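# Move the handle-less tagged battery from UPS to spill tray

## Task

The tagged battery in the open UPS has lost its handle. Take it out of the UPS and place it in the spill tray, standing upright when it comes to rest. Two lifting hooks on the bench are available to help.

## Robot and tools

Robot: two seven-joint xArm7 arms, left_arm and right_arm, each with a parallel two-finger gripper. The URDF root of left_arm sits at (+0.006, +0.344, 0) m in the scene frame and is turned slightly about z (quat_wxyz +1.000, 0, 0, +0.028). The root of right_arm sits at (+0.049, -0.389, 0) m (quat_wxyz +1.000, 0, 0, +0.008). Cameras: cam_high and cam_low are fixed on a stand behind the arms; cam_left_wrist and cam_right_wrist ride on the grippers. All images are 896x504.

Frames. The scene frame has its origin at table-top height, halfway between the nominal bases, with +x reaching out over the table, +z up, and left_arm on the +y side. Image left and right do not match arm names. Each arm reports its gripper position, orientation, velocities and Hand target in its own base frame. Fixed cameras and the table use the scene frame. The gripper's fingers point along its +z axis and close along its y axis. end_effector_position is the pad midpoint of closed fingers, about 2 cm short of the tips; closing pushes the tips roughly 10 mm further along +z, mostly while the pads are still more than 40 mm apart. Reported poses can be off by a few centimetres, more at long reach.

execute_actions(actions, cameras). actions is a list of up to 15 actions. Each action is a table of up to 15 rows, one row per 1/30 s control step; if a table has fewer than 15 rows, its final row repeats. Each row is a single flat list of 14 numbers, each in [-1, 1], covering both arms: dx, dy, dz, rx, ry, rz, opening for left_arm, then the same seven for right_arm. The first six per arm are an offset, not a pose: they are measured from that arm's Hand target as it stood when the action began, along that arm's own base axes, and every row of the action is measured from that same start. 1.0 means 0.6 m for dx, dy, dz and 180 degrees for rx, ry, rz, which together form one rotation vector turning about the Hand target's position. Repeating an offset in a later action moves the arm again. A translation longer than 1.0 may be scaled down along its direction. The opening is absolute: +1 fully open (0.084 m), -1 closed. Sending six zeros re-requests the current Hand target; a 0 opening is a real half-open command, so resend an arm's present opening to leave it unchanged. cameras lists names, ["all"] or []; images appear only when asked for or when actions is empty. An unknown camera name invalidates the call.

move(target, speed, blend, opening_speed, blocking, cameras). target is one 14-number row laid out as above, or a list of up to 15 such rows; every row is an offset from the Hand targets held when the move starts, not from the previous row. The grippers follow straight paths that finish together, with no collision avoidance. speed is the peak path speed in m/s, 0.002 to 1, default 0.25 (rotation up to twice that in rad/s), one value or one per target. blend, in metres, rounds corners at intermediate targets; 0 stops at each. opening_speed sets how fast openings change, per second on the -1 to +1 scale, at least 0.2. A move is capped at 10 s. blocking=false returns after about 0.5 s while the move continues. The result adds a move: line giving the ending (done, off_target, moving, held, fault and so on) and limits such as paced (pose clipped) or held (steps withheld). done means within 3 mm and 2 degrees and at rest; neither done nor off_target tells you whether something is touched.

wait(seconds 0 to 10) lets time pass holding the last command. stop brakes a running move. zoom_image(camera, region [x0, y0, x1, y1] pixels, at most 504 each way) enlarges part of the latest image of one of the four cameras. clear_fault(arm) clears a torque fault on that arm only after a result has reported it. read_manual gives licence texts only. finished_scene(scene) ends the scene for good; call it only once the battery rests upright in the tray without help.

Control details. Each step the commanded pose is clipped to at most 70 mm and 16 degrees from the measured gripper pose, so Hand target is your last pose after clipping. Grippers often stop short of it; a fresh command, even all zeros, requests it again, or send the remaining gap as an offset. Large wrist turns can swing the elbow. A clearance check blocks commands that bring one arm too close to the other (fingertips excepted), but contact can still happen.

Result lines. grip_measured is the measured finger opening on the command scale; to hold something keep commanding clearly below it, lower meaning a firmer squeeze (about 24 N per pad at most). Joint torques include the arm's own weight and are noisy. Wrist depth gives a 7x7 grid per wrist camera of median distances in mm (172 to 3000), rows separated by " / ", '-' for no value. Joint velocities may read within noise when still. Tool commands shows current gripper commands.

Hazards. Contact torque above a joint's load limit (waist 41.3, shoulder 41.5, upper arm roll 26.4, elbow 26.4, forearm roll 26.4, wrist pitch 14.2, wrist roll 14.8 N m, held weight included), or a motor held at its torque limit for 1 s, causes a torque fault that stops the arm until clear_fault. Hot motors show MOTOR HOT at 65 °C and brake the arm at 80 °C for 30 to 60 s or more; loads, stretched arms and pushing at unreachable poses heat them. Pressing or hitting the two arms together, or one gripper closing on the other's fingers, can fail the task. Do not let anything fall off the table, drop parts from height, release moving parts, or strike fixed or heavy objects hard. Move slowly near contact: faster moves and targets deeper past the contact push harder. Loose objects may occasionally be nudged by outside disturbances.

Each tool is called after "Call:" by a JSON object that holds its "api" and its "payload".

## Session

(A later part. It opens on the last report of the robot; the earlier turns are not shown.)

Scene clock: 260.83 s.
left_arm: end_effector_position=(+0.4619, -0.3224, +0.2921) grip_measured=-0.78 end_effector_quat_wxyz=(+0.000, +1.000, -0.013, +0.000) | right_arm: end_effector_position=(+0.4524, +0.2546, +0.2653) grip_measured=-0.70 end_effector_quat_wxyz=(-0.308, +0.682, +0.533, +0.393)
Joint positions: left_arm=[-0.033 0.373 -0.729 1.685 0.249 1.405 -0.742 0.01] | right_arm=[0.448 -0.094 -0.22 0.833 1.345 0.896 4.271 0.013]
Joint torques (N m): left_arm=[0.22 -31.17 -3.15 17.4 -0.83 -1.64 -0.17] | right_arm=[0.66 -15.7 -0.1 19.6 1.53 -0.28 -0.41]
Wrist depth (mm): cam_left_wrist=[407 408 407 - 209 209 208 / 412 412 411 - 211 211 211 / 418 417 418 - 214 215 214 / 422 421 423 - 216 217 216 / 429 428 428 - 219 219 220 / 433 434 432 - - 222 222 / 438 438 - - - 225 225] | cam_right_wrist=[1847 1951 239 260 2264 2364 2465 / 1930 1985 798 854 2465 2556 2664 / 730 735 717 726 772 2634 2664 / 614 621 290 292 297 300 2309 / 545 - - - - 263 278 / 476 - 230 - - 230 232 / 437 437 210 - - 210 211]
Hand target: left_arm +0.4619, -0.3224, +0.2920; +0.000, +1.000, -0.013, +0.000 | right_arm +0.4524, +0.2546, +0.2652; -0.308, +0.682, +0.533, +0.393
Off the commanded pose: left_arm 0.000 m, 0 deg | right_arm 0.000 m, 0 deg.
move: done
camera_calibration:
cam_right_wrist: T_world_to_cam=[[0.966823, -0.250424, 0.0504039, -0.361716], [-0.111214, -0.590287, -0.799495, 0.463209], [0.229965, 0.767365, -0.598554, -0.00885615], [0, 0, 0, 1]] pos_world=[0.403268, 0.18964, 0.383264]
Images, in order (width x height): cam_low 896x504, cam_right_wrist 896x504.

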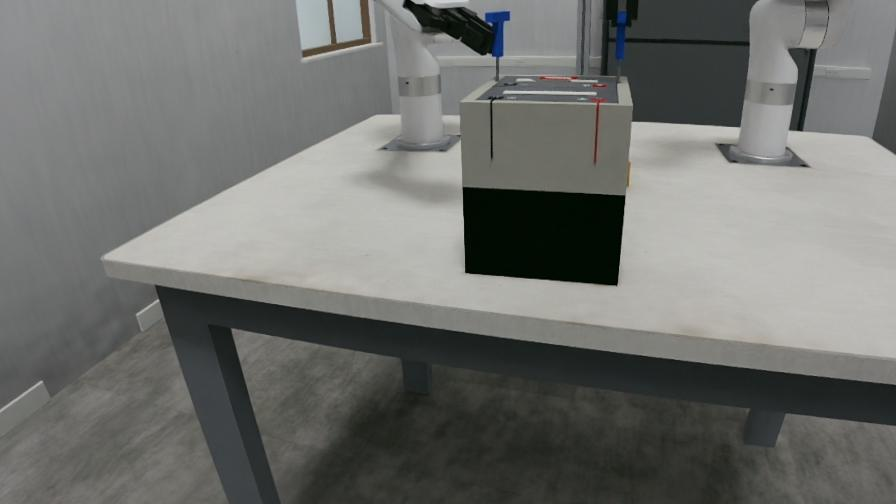

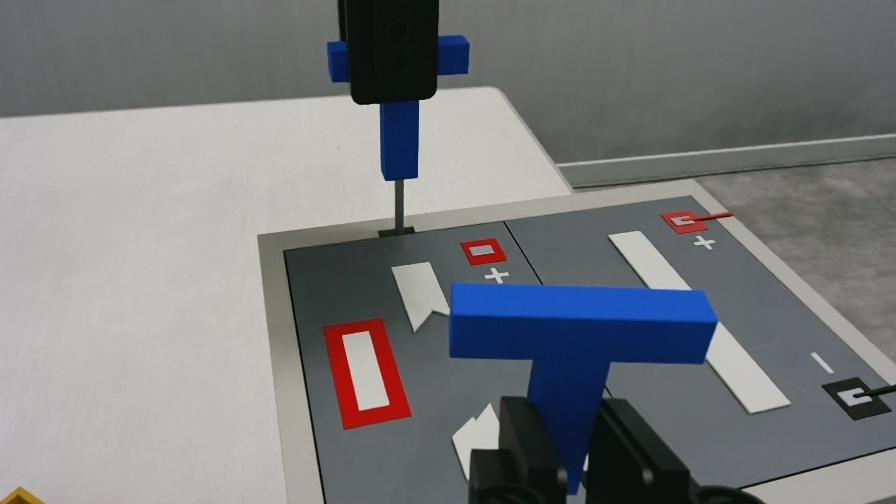

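Call:
{"api": "move", "payload": {"target": [[0.0003,-0.0012,0,0,0,0.167,-1,-0.0152,0.0075,0,0,0,-0.1389,-1],[0.0012,-0.0022,0,0,0,0.334,-1,-0.0257,0.0208,0,0,0,-0.2778,-1],[0.0025,-0.0025,0,0,0,0.501,-1,-0.0297,0.0373,0,0,0,-0.4167,-1]], "speed": 0.12, "blend": [0.002,0.002,0], "cameras": ["cam_high","cam_low"]}}

Scene clock: 277.80 s.
left_arm: end_effector_position=(+0.4634, -0.3239, +0.2920) grip_measured=-0.78 end_effector_quat_wxyz=(+0.000, +0.715, +0.699, +0.001) | right_arm: end_effector_position=(+0.4346, +0.2770, +0.2652) grip_measured=-0.70 end_effector_quat_wxyz=(-0.005, +0.866, +0.008, +0.500)
Joint positions: left_arm=[-0.202 0.341 -0.511 1.694 0.168 1.396 -2.265 0.01] | right_arm=[-0.931 -0.855 1.335 1.032 3.818 -0.342 3.332 0.013]
Joint torques (N m): left_arm=[0.78 -32.55 -0.68 17.32 0.65 0.16 -0.17] | right_arm=[-0.88 7.35 -12.28 14.39 0.29 0.45 0.36]
Wrist depth (mm): cam_left_wrist=[406 407 405 407 407 407 407 / 411 412 412 411 411 411 410 / 417 417 417 417 418 418 418 / 420 418 422 416 420 420 422 / 425 426 426 232 236 239 243 / 422 431 - 223 - 223 222 / 440 435 - - - 225 225] | cam_right_wrist=[- - 1300 1239 1278 2220 - / 2960 2874 2356 2448 2286 2372 - / 2575 2492 2528 2528 2510 2566 2738 / - 291 295 300 2172 2302 2333 / 248 256 - - - 2002 2062 / 223 227 229 238 1736 1767 1763 / 203 205 208 - - 464 465]
Hand target: left_arm +0.4634, -0.3239, +0.2920; +0.000, +0.715, +0.699, +0.001 | right_arm +0.4346, +0.2770, +0.2652; -0.005, +0.866, +0.008, +0.500
Off the commanded pose: left_arm 0.000 m, 0 deg | right_arm 0.000 m, 0 deg.
move: done
Images, in order (width x height): cam_high 896x504, cam_low 896x504.

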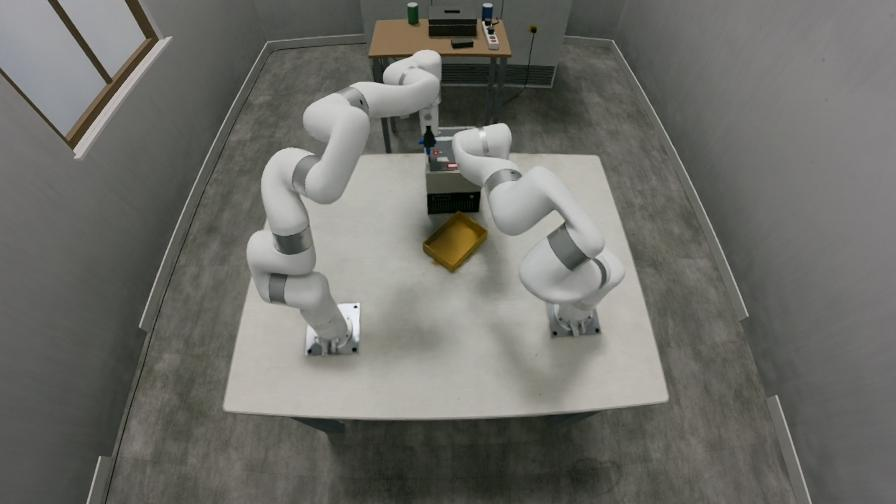

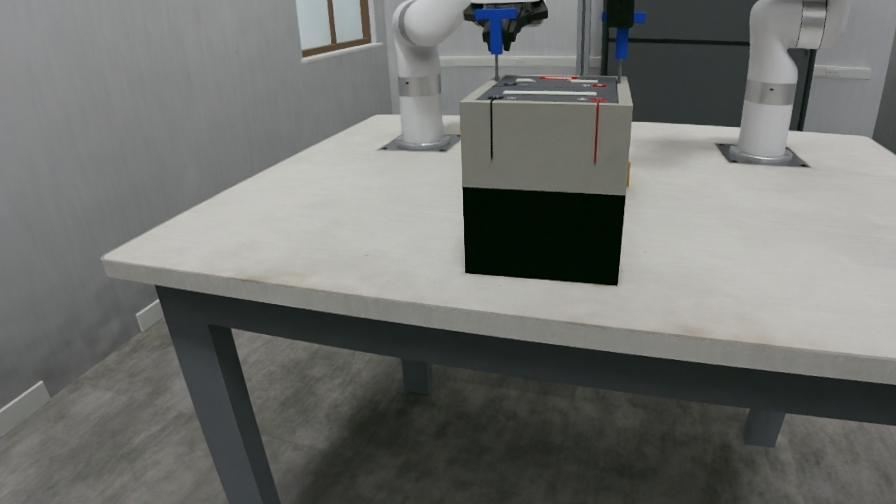

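Call:
{"api": "move", "payload": {"target": [0,-0.0015,0.033,0,0,0,-1,0,0.0012,0.033,0,0,0,-1], "speed": 0.03, "cameras": ["cam_low","cam_right_wrist","cam_left_wrist"]}}

Scene clock: 280.97 s.
left_arm: end_effector_position=(+0.4633, -0.3247, +0.3118) grip_measured=-0.78 end_effector_quat_wxyz=(+0.000, +0.715, +0.699, +0.001) | right_arm: end_effector_position=(+0.4346, +0.2777, +0.2850) grip_measured=-0.70 end_effector_quat_wxyz=(-0.005, +0.866, +0.008, +0.500)
Joint positions: left_arm=[-0.212 0.348 -0.512 1.76 0.17 1.455 -2.265 0.01] | right_arm=[-0.931 -0.856 1.298 1.071 3.805 -0.394 3.328 0.013]
Joint torques (N m): left_arm=[-0.64 -41.59 -3.63 26.17 1.01 -1.88 -0.16] | right_arm=[-1.48 7.24 -19.96 22.53 -1.97 3.49 -0.34]
Wrist depth (mm): cam_left_wrist=[424 424 425 426 425 424 425 / 430 429 430 430 430 429 429 / 436 436 437 437 438 437 437 / 441 439 441 417 427 439 442 / 444 444 445 239 240 240 243 / 449 450 450 241 - 241 242 / 459 454 - - - 245 245] | cam_right_wrist=[- - 1276 1262 1340 2185 - / - 2960 2431 2431 2325 2397 - / 2510 2474 2519 2519 2448 2575 2717 / 2235 2165 2242 2242 2185 2325 2364 / 274 285 - - - 2032 2080 / 247 249 253 - 1795 1763 1818 / 213 214 215 - - 485 490]
Hand target: left_arm +0.4634, -0.3248, +0.3118; +0.000, +0.715, +0.699, +0.001 | right_arm +0.4346, +0.2777, +0.2850; -0.005, +0.866, +0.008, +0.500
Off the commanded pose: left_arm 0.000 m, 0 deg | right_arm 0.000 m, 0 deg.
move: done
camera_calibration:
cam_left_wrist: T_world_to_cam=[[0.999963, -0.00645953, 0.00570301, -0.436618], [-0.00706099, -0.993609, 0.112656, -0.307472], [0.00493885, -0.112692, -0.993618, 0.408668], [0, 0, 0, 1]] pos_world=[0.432413, -0.262273, 0.443188]
cam_right_wrist: T_world_to_cam=[[0.00826357, -0.998693, 0.0504447, 0.28472], [-0.598952, -0.0453393, -0.7995, 0.551284], [0.800742, -0.0236073, -0.598544, -0.039136], [0, 0, 0, 1]] pos_world=[0.359178, 0.308419, 0.402964]
Images, in order (width x height): cam_low 896x504, cam_left_wrist 896x504, cam_right_wrist 896x504.

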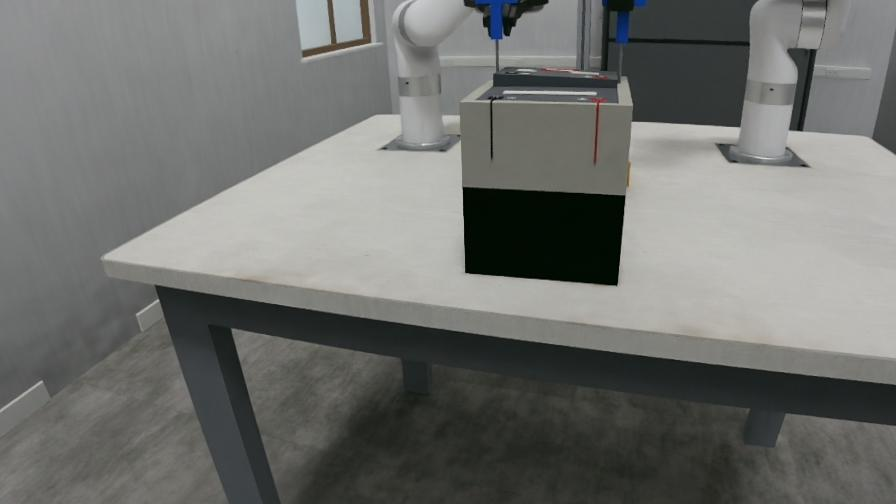

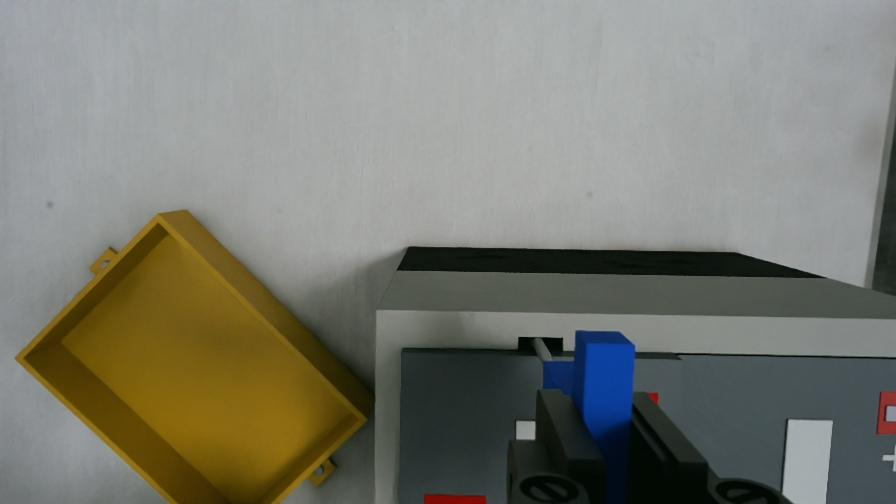

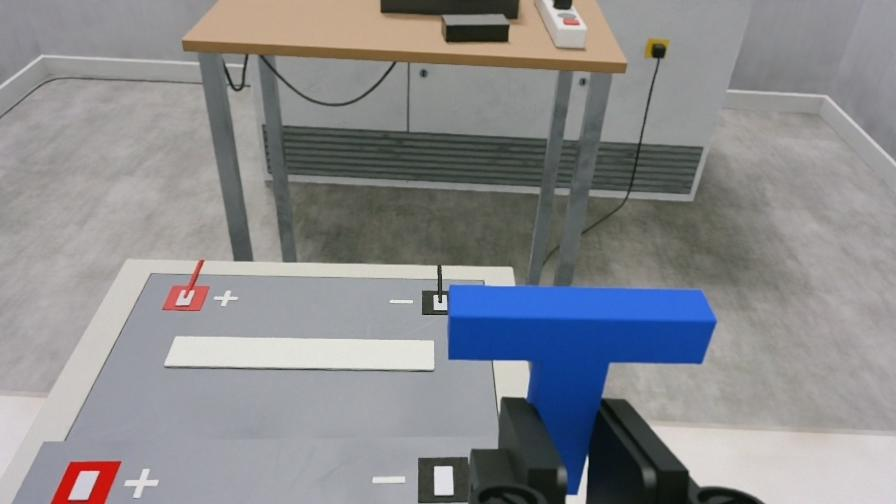

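Call:
{"api": "move", "payload": {"target": [0,0,0.21,0,0,0,-1,0,0,0.21,0,0,0,-1], "speed": 0.07, "cameras": ["cam_low","cam_right_wrist","cam_left_wrist","cam_high"]}}

Scene clock: 286.20 s.
left_arm: end_effector_position=(+0.4632, -0.3247, +0.4377) grip_measured=-0.78 end_effector_quat_wxyz=(+0.001, +0.715, +0.699, +0.001) | right_arm: end_effector_position=(+0.4346, +0.2777, +0.4110) grip_measured=-0.70 end_effector_quat_wxyz=(-0.005, +0.866, +0.008, +0.500)
Joint positions: left_arm=[-0.433 0.613 -0.483 2.572 0.3 1.996 -2.259 0.01] | right_arm=[-1.017 -0.813 1.143 1.397 3.733 -0.711 3.308 0.013]
Joint torques (N m): left_arm=[-0.76 -46.34 -2.16 20.47 0.86 -1.98 0.32] | right_arm=[-1.41 11.15 -18.76 22.55 -1.89 3.41 0.39]
Wrist depth (mm): cam_left_wrist=[546 545 544 545 548 546 1434 / 555 552 552 552 553 553 1471 / 559 560 560 563 562 564 1480 / 567 566 565 413 423 437 1499 / 573 570 570 321 365 367 1516 / 583 584 581 - - 371 1536 / 589 591 - - - 378 1560] | cam_right_wrist=[- - 1582 1443 2132 2249 - / - - 1425 1377 1471 2381 - / 2816 2793 2566 2556 2528 2828 - / 2348 2364 2439 2519 2364 2538 2604 / 2106 1985 - - - 2235 2242 / 1838 1852 - 1908 1924 1951 1968 / 214 214 215 - - 1754 1795]
Hand target: left_arm +0.4634, -0.3248, +0.4378; +0.000, +0.715, +0.699, +0.001 | right_arm +0.4346, +0.2777, +0.4110; -0.005, +0.866, +0.008, +0.500
Off the commanded pose: left_arm 0.000 m, 0 deg | right_arm 0.000 m, 0 deg.
move: done
camera_calibration:
cam_left_wrist: T_world_to_cam=[[0.999956, -0.00642285, 0.00681228, -0.43765], [-0.00715438, -0.993518, 0.11345, -0.321931], [0.00603945, -0.113493, -0.99352, 0.53294], [0, 0, 0, 1]] pos_world=[0.432109, -0.26217, 0.568991]
cam_right_wrist: T_world_to_cam=[[0.00826357, -0.998693, 0.0504447, 0.278364], [-0.598952, -0.0453393, -0.7995, 0.652021], [0.800742, -0.0236073, -0.598544, 0.0362805], [0, 0, 0, 1]] pos_world=[0.359178, 0.308419, 0.528964]

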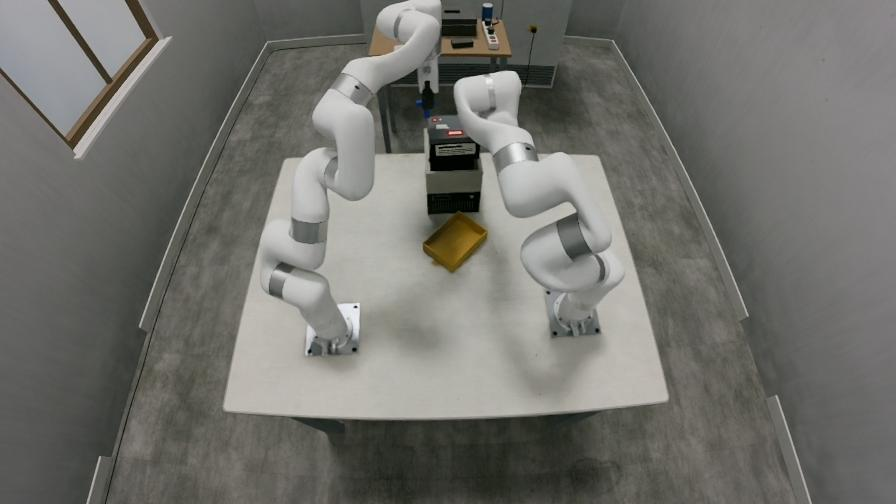

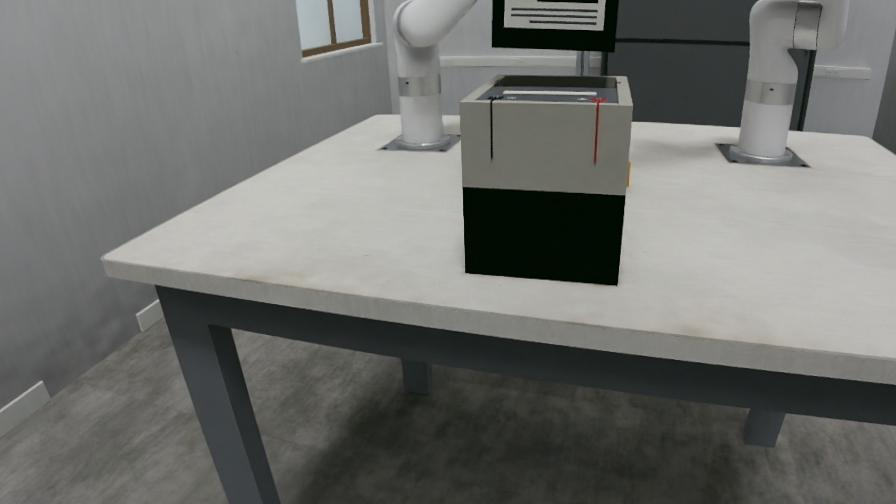

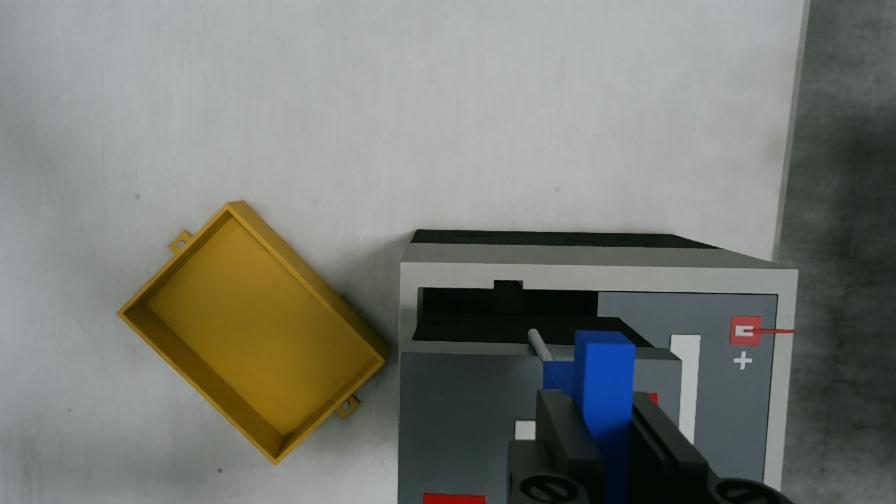

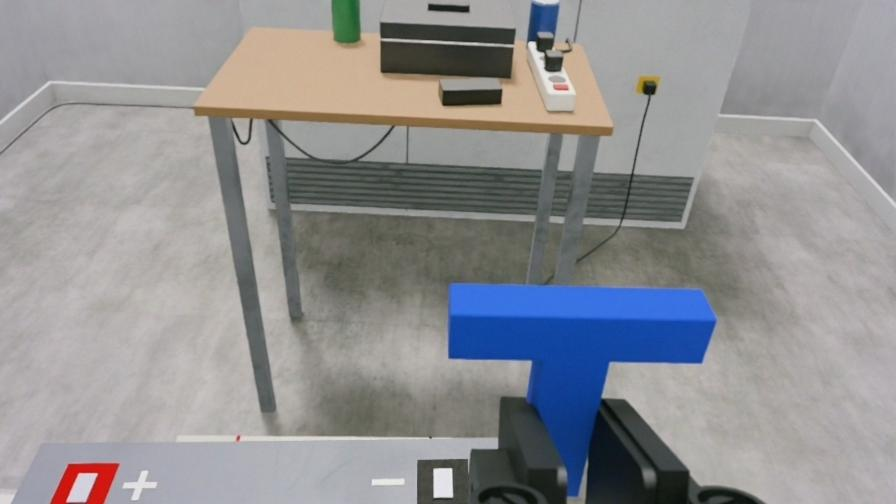

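Call:
{"api": "move", "payload": {"target": [[-0.0683,-0.0022,0,0,0,0.0412,-1,-0.0360,-0.0052,0,0,0,0.0412,-1],[-0.1363,-0.0065,0,0,0,0.0824,-1,-0.0717,-0.0078,0,0,0,0.0824,-1],[-0.2035,-0.0133,0,0,0,0.1236,-1,-0.1078,-0.0083,0,0,0,0.1236,-1],[-0.2698,-0.0213,0,0,0,0.1648,-1,-0.1442,-0.0068,0,0,0,0.1648,-1],[-0.3350,-0.0313,0,0,0,0.2060,-1,-0.1812,-0.0033,0,0,0,0.2060,-1],[-0.3988,-0.0432,0,0,0,0.2472,-1,-0.2188,0.0022,0,0,0,0.2472,-1]], "blend": [0.002,0.002,0.002,0.002,0.002,0], "speed": 0.065, "cameras": ["cam_high"]}}

Scene clock: 324.90 s.
left_arm: end_effector_position=(+0.2241, -0.3507, +0.4378) grip_measured=-0.78 end_effector_quat_wxyz=(+0.000, +0.397, +0.918, +0.000) | right_arm: end_effector_position=(+0.3033, +0.2790, +0.4110) grip_measured=-0.70 end_effector_quat_wxyz=(-0.194, +0.799, +0.335, +0.461)
Joint positions: left_arm=[-0.341 -0.167 -0.574 1.577 -0.09 1.717 -3.246 0.01] | right_arm=[0.394 -0.575 0.054 0.9 3.799 -0.545 2.402 0.013]
Joint torques (N m): left_arm=[-0.54 -22.66 1.46 24.78 -0.73 -3.09 -0.23] | right_arm=[2 -14.32 -1.84 30.87 6.7 1.68 0.02]
Wrist depth (mm): cam_left_wrist=[545 546 547 545 547 548 545 / 553 552 556 552 552 552 555 / 563 560 560 560 560 562 562 / 571 569 567 565 566 567 567 / 572 577 573 312 314 574 577 / 577 584 584 - - 492 585 / 592 592 - - - 413 593] | cam_right_wrist=[1795 2087 2397 2851 - - 2125 / 1898 2192 2585 - - - 1455 / 2026 2199 2644 2782 2874 2851 2249 / 845 854 869 2474 2528 2510 2405 / 747 729 - - - 2093 2271 / 657 664 - - 422 421 1893 / 210 211 214 - - 396 1754]
Hand target: left_arm +0.2241, -0.3507, +0.4378; +0.000, +0.397, +0.918, +0.000 | right_arm +0.3033, +0.2790, +0.4110; -0.194, +0.799, +0.335, +0.461
Off the commanded pose: left_arm 0.000 m, 0 deg | right_arm 0.000 m, 0 deg.
move: done
Images, in order (width x height): cam_high 896x504.

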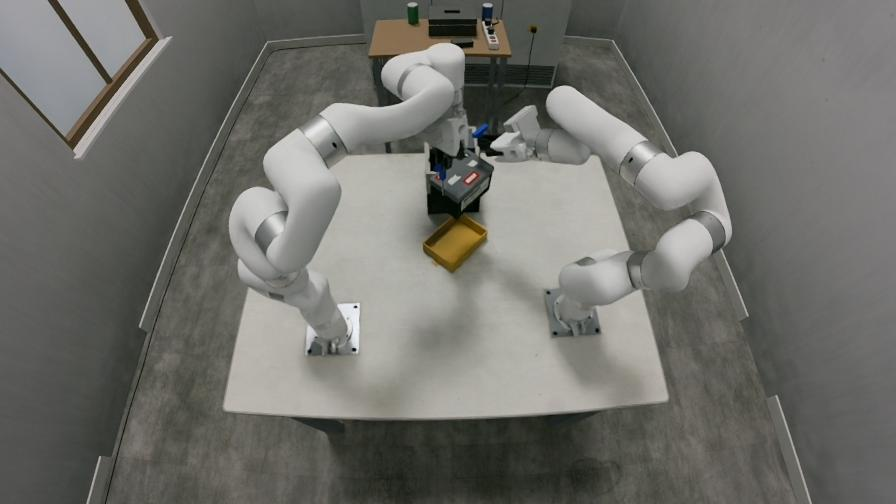

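Call:
{"api": "move", "payload": {"target": [0,0,-0.3,0,0,0,-1,0,0,-0.3,0,0,0,-1], "speed": 0.07, "cameras": ["cam_high","cam_left_wrist"]}}

Call:
{"api": "zoom_image", "payload": {"camera": "cam_high", "region": [395, 170, 515, 290]}}

Scene clock: 331.63 s.
left_arm: end_effector_position=(+0.2241, -0.3507, +0.2578) grip_measured=-0.78 end_effector_quat_wxyz=(+0.000, +0.397, +0.918, +0.000) | right_arm: end_effector_position=(+0.3033, +0.2790, +0.2311) grip_measured=-0.70 end_effector_quat_wxyz=(-0.194, +0.799, +0.335, +0.461)
Joint positions: left_arm=[-0.36 -0.243 -0.588 0.994 -0.143 1.201 -3.206 0.01] | right_arm=[1.201 -0.593 -0.632 0.437 3.627 0.11 2.3 0.013]
Joint torques (N m): left_arm=[-0.39 -20.21 2.5 27.28 0.93 -3.65 -0.23] | right_arm=[1.91 -12.01 6.49 27.62 1.99 1.52 0.61]
Motor temperatures (°C): left_arm=[41 35 35 46 38 41 39] | right_arm=[37 38 40 50 35 40 38]
Wrist depth (mm): cam_left_wrist=[374 374 373 372 373 374 374 / 378 376 377 377 379 378 378 / 383 384 382 384 383 382 383 / 388 389 387 387 385 387 386 / 393 393 391 309 316 391 394 / 397 400 398 - - 397 400 / 402 402 - - - 403 403] | cam_right_wrist=[1799 2014 2381 2935 - - 1302 / 1781 797 804 324 346 353 1665 / 656 669 621 286 353 312 297 / 551 560 571 281 256 324 279 / 492 497 - - - 215 259 / 431 435 454 - - 218 447 / 211 212 214 - - 231 419]
Hand target: left_arm +0.2241, -0.3507, +0.2578; +0.000, +0.397, +0.918, +0.000 | right_arm +0.3033, +0.2790, +0.2310; -0.194, +0.799, +0.335, +0.461
Off the commanded pose: left_arm 0.000 m, 0 deg | right_arm 0.000 m, 0 deg.
move: done
camera_calibration:
cam_left_wrist: T_world_to_cam=[[0.717772, 0.696255, 0.00573854, 0.11247], [0.691364, -0.713659, 0.112724, -0.387254], [0.0825801, -0.0769428, -0.99361, 0.348407], [0, 0, 0, 1]] pos_world=[0.158234, -0.327868, 0.389188]
Images, in order (width x height): cam_high 896x504, cam_left_wrist 896x504.

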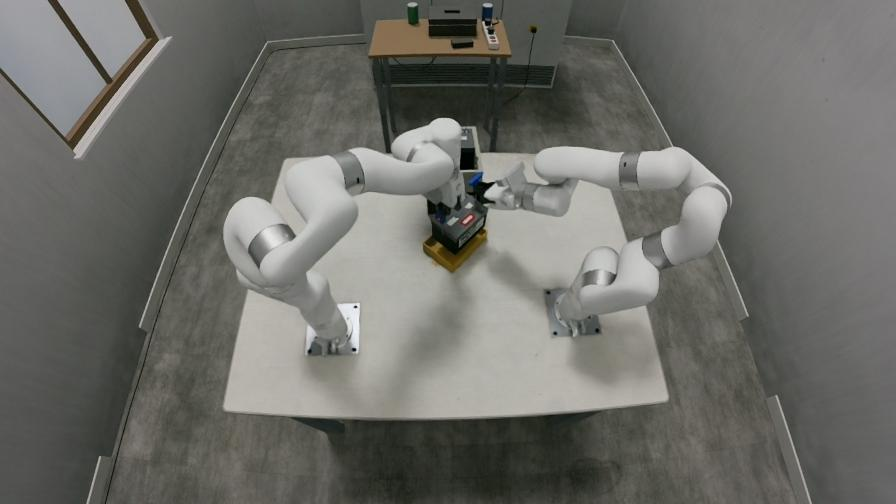

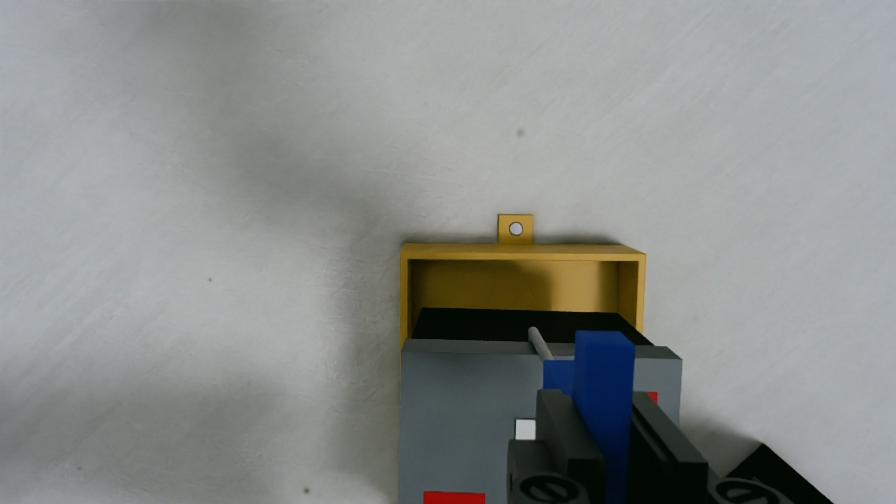

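Scaled by 4.200 from the camera's 896x504 image, which has a finer 1280x720 frame.

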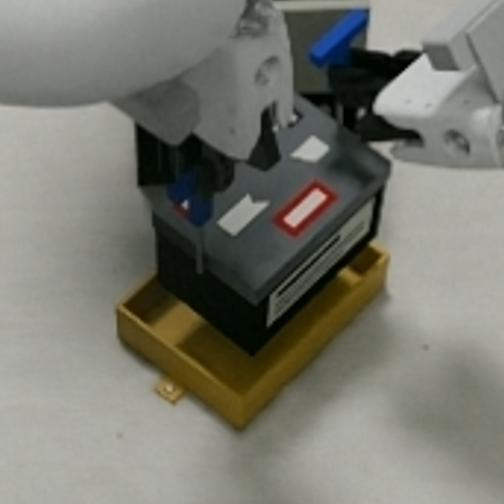

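Call:
{"api": "move", "payload": {"target": [0.0025,0.0117,-0.0417,0,0,0,-1,0.002,0.0118,-0.0417,0,0,0,-1], "speed": 0.06, "cameras": ["cam_high","cam_left_wrist","cam_low"]}}

Call:
{"api": "zoom_image", "payload": {"camera": "cam_high", "region": [405, 190, 505, 290]}}

Call:
{"api": "zoom_image", "payload": {"camera": "cam_left_wrist", "region": [350, 180, 750, 504]}}

Scene clock: 347.13 s.
left_arm: end_effector_position=(+0.2256, -0.3437, +0.2328) grip_measured=-0.78 end_effector_quat_wxyz=(+0.000, +0.397, +0.918, +0.000) | right_arm: end_effector_position=(+0.3045, +0.2861, +0.2060) grip_measured=-0.70 end_effector_quat_wxyz=(-0.194, +0.799, +0.335, +0.461)
Joint positions: left_arm=[-0.359 -0.242 -0.586 0.921 -0.146 1.128 -3.192 0.01] | right_arm=[1.328 -0.552 -0.73 0.42 3.538 0.206 2.387 0.013]
Joint torques (N m): left_arm=[0.58 -20.29 3.3 27.15 -0.81 -3.6 0.28] | right_arm=[2.17 -9.52 7.23 26.42 0.76 1.84 0.44]
Wrist depth (mm): cam_left_wrist=[348 349 349 349 349 348 348 / 353 353 352 352 353 353 354 / 358 358 359 358 358 358 358 / 363 361 363 361 361 362 362 / 368 367 365 312 316 366 368 / 372 372 372 - - 370 372 / 378 377 377 - - 377 377] | cam_right_wrist=[1772 2014 2448 2782 326 359 1222 / 715 734 789 279 329 303 295 / 609 617 601 260 328 308 270 / 515 521 528 278 230 208 215 / 457 447 - - - 199 188 / 400 405 421 - - 216 339 / 211 212 213 - - 225 381]
Hand target: left_arm +0.2256, -0.3437, +0.2328; +0.000, +0.397, +0.918, +0.000 | right_arm +0.3045, +0.2861, +0.2060; -0.194, +0.799, +0.335, +0.461
Off the commanded pose: left_arm 0.000 m, 0 deg | right_arm 0.000 m, 0 deg.
move: done
camera_calibration:
cam_left_wrist: T_world_to_cam=[[0.717772, 0.696255, 0.00573856, 0.106594], [0.691364, -0.713659, 0.112724, -0.380406], [0.0825801, -0.0769428, -0.99361, 0.323989], [0, 0, 0, 1]] pos_world=[0.159734, -0.320768, 0.364188]
Images, in order (width x height): cam_high 896x504, cam_low 896x504, cam_left_wrist 896x504.

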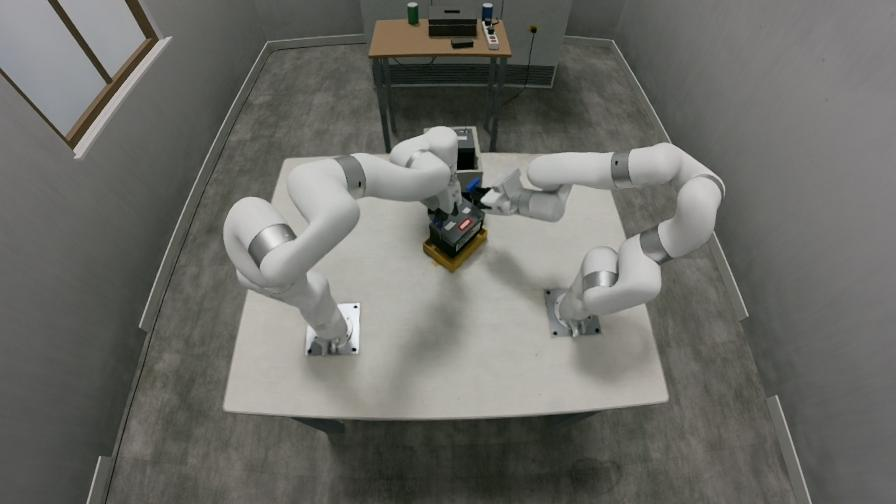

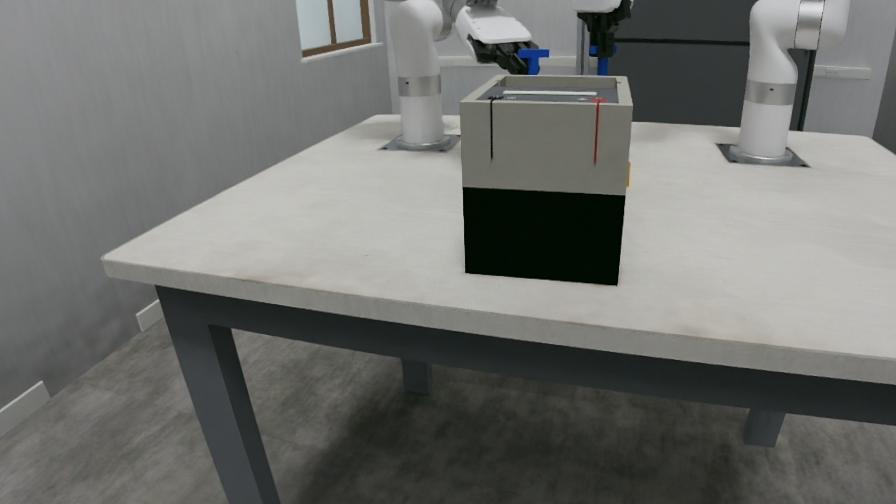

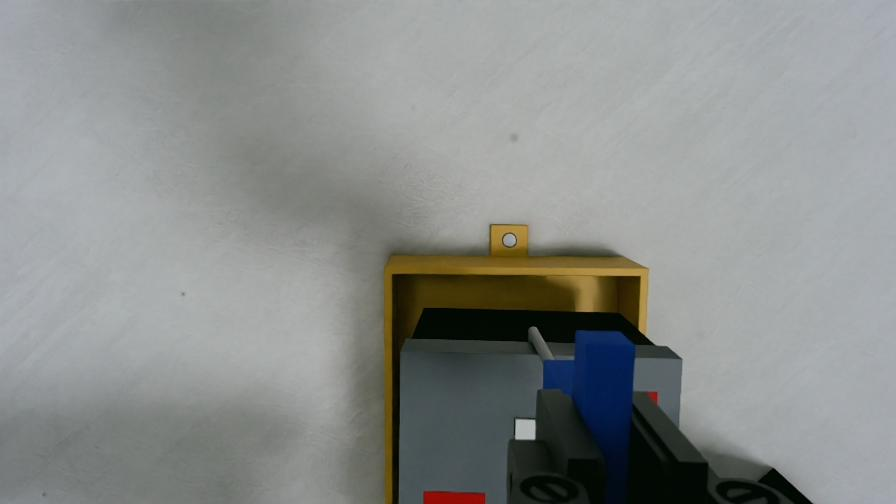

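Scaled by 5.040 from the camera's 896x504 image, which has a finer 1280x720 frame.

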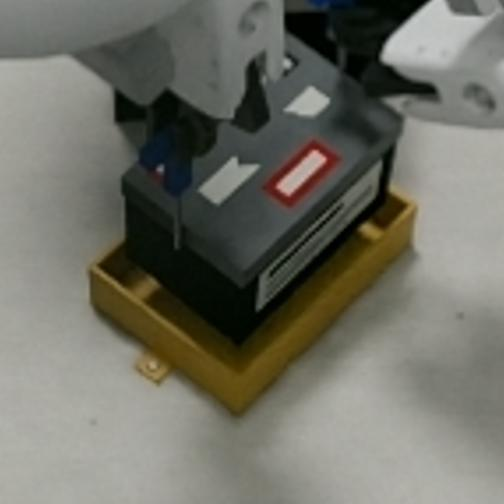

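Scaled by 1.260 from the camera's 896x504 image, which has a finer 1280x720 frame.

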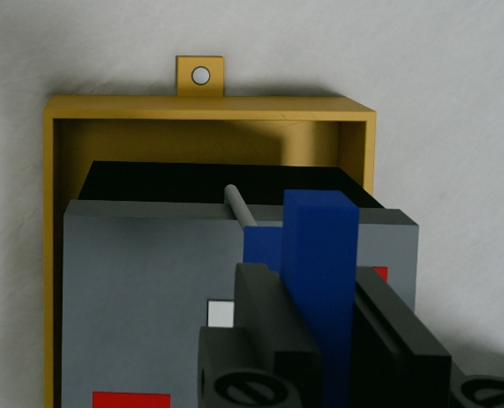

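Call:
{"api": "move", "payload": {"target": [[0,0,-0.045,0,0,0,-1,0,0,-0.045,0,0,0,-1],[0,0,-0.0805,0,0,0,-1,0,0,-0.0805,0,0,0,-1]], "blend": [0.002,0], "speed": [0.04,0.02], "cameras": ["cam_high","cam_left_wrist","cam_right_wrist"]}}

Call:
{"api": "zoom_image", "payload": {"camera": "cam_high", "region": [405, 190, 505, 290]}}

Scene clock: 356.03 s.
left_arm: end_effector_position=(+0.2256, -0.3437, +0.1845) grip_measured=-0.78 end_effector_quat_wxyz=(+0.000, +0.397, +0.918, +0.000) | right_arm: end_effector_position=(+0.3045, +0.2861, +0.1577) grip_measured=-0.70 end_effector_quat_wxyz=(-0.194, +0.799, +0.335, +0.461)
Joint positions: left_arm=[-0.357 -0.183 -0.611 0.826 -0.125 0.981 -3.215 0.01] | right_arm=[1.519 -0.474 -0.913 0.373 3.349 0.367 2.564 0.013]
Joint torques (N m): left_arm=[0.39 -13.24 0.9 17.1 0.72 -1.61 -0.21] | right_arm=[4.07 -2.14 5.97 10.6 0.38 -0.85 0.86]
Wrist depth (mm): cam_left_wrist=[303 303 304 302 302 302 303 / 306 307 307 306 306 306 306 / 310 311 311 311 310 311 311 / 314 314 315 313 313 314 315 / 320 320 318 309 311 318 319 / 323 323 323 - - 321 323 / 327 327 327 - - 328 327] | cam_right_wrist=[1706 759 - 230 304 283 247 / 613 627 - 244 206 183 257 / 523 534 514 259 217 186 - / 440 444 454 277 229 195 178 / 379 395 - - - 201 186 / 343 347 348 - - 216 330 / 200 203 206 - - 224 325]
Hand target: left_arm +0.2256, -0.3437, +0.1845; +0.000, +0.397, +0.918, +0.000 | right_arm +0.3045, +0.2861, +0.1577; -0.194, +0.799, +0.335, +0.461
Off the commanded pose: left_arm 0.000 m, 0 deg | right_arm 0.000 m, 0 deg.
move: done
camera_calibration:
cam_left_wrist: T_world_to_cam=[[0.717772, 0.696255, 0.00573856, 0.106871], [0.691364, -0.713659, 0.112724, -0.374961], [0.0825801, -0.0769428, -0.99361, 0.275998], [0, 0, 0, 1]] pos_world=[0.159734, -0.320768, 0.315888]
cam_right_wrist: T_world_to_cam=[[0.705792, -0.706619, 0.0504804, 0.00458273], [-0.395479, -0.45213, -0.799484, 0.426408], [0.587754, 0.544305, -0.598562, -0.108611], [0, 0, 0, 1]] pos_world=[0.229237, 0.255148, 0.275664]
Images, in order (width x height): cam_high 896x504, cam_left_wrist 896x504, cam_right_wrist 896x504.

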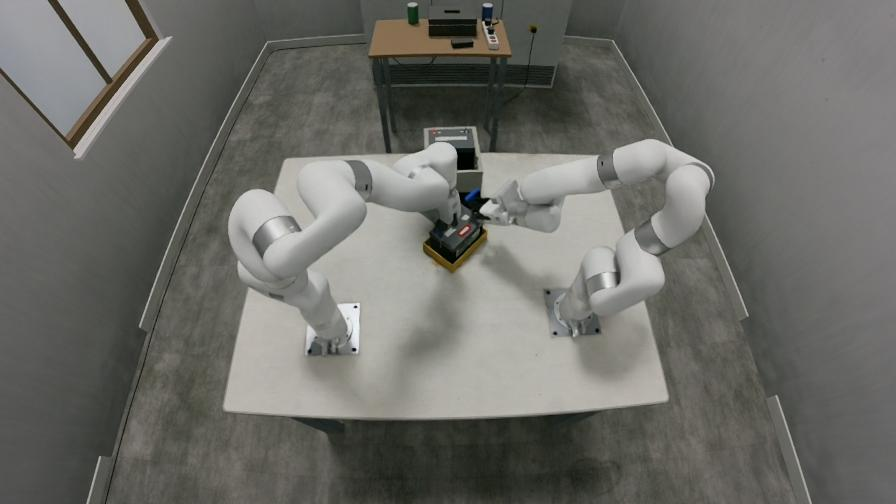

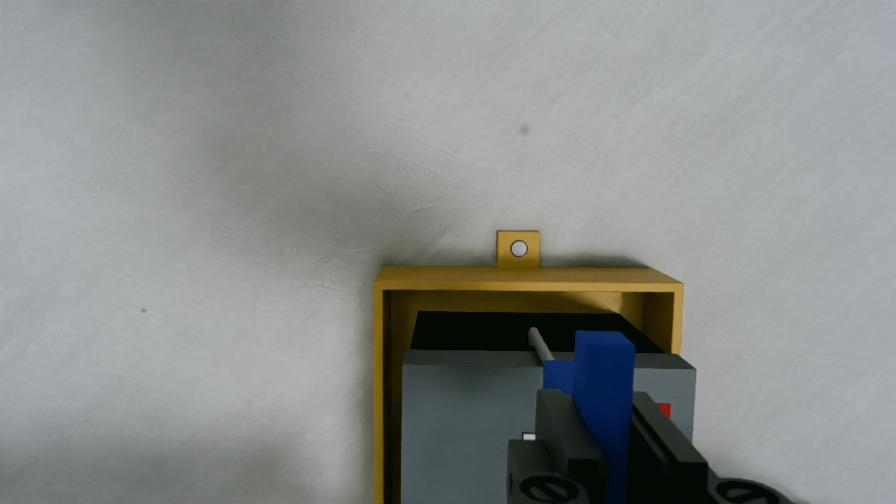

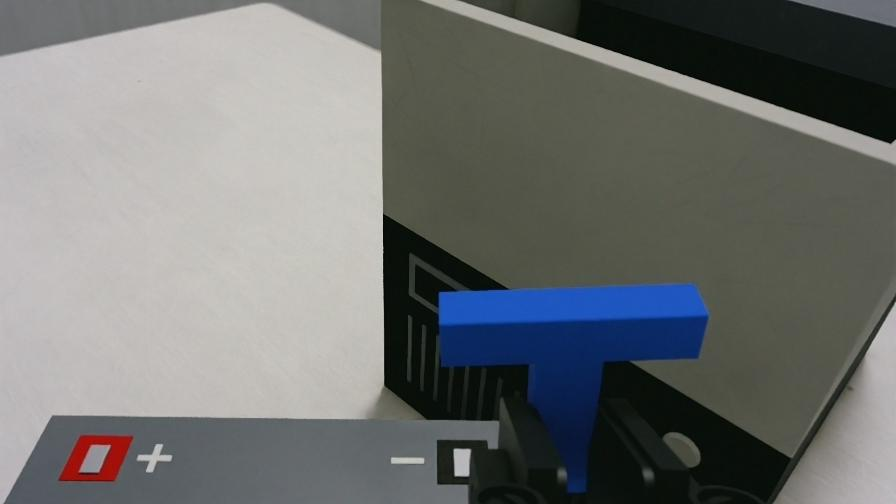

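Scaled by 5.040 from the camera's 896x504 image, which has a finer 1280x720 frame.

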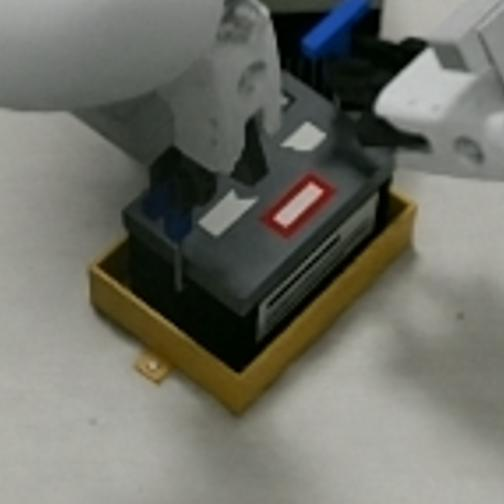

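Call:
{"api": "move", "payload": {"target": [[0,0,-0.003,0,0,0,-1,0,0,-0.003,0,0,0,-1],[-0.0136,0.0146,-0.003,0,0,0,-1,0.0142,-0.014,-0.003,0,0,0,-1]], "speed": 0.03, "cameras": ["cam_left_wrist","cam_right_wrist","cam_high"]}}

Call:
{"api": "zoom_image", "payload": {"camera": "cam_high", "region": [405, 190, 505, 290]}}

Scene clock: 364.53 s.
left_arm: end_effector_position=(+0.2174, -0.3349, +0.1827) grip_measured=-0.78 end_effector_quat_wxyz=(+0.000, +0.397, +0.918, +0.000) | right_arm: end_effector_position=(+0.3130, +0.2777, +0.1559) grip_measured=-0.70 end_effector_quat_wxyz=(-0.194, +0.799, +0.335, +0.461)
Joint positions: left_arm=[-0.367 -0.227 -0.603 0.784 -0.153 0.978 -3.196 0.01] | right_arm=[1.525 -0.48 -0.959 0.382 3.291 0.355 2.583 0.013]
Joint torques (N m): left_arm=[-0.73 -15.34 2.13 17.05 -0.85 -0.98 0.15] | right_arm=[0.6 -4 4.2 15.55 -0.28 0.32 0.32]
Wrist depth (mm): cam_left_wrist=[301 301 301 300 301 301 301 / 305 304 304 304 304 304 305 / 309 309 310 309 310 309 309 / 313 312 313 313 313 313 312 / 318 318 316 307 310 317 317 / 322 322 321 - - 321 321 / 325 325 324 - - 326 326] | cam_right_wrist=[1706 753 - 223 299 274 240 / 613 626 258 231 195 270 253 / 519 530 486 247 202 179 - / 436 443 432 263 217 185 209 / 378 381 - - - 191 270 / 339 344 347 - - 205 354 / 199 201 203 - - 220 330]
Hand target: left_arm +0.2174, -0.3349, +0.1827; +0.000, +0.397, +0.918, +0.000 | right_arm +0.3130, +0.2777, +0.1559; -0.194, +0.799, +0.335, +0.461
Off the commanded pose: left_arm 0.000 m, 0 deg | right_arm 0.000 m, 0 deg.
move: done
camera_calibration:
cam_left_wrist: T_world_to_cam=[[0.717772, 0.696255, 0.00573854, 0.10671], [0.691364, -0.713659, 0.112724, -0.36288], [0.0825801, -0.0769428, -0.99361, 0.275556], [0, 0, 0, 1]] pos_world=[0.151534, -0.312068, 0.314088]
cam_right_wrist: T_world_to_cam=[[0.705792, -0.706619, 0.0504804, -0.00726123], [-0.395479, -0.45213, -0.799484, 0.424532], [0.587754, 0.544305, -0.598562, -0.110112], [0, 0, 0, 1]] pos_world=[0.237737, 0.246748, 0.273864]
Images, in order (width x height): cam_high 896x504, cam_left_wrist 896x504, cam_right_wrist 896x504.

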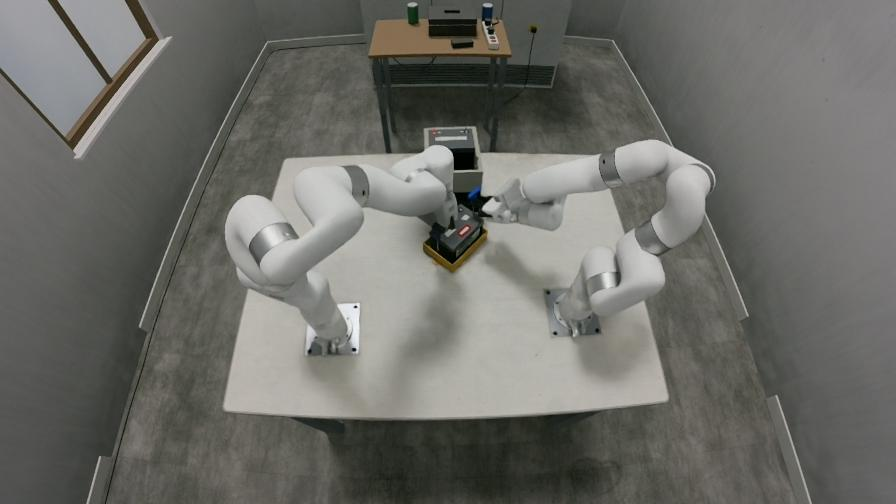

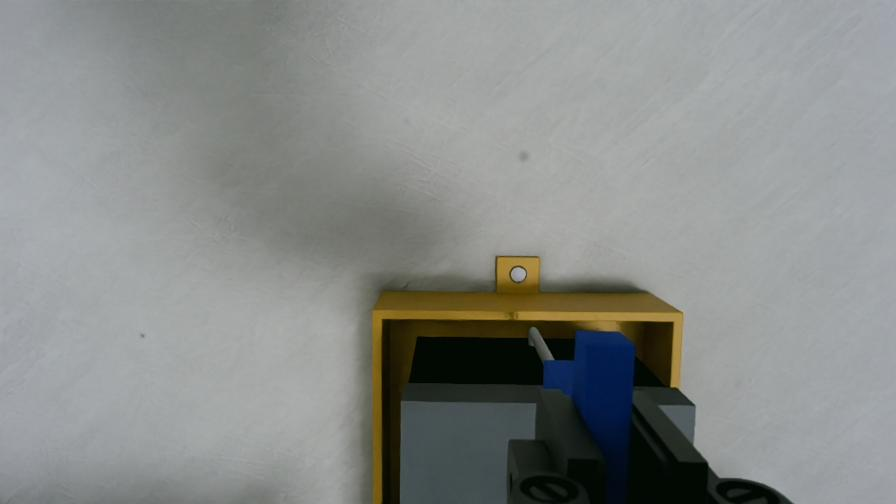

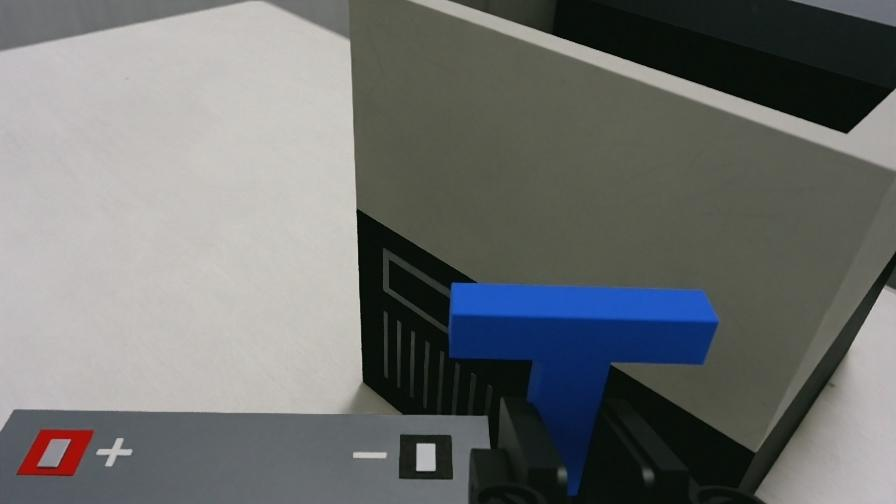

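Scaled by 5.040 from the camera's 896x504 image, which has a finer 1280x720 frame.

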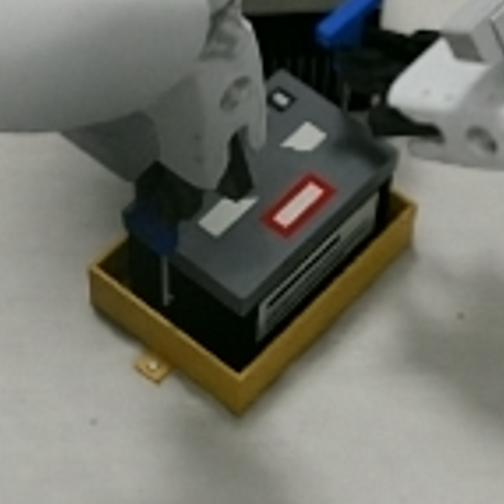

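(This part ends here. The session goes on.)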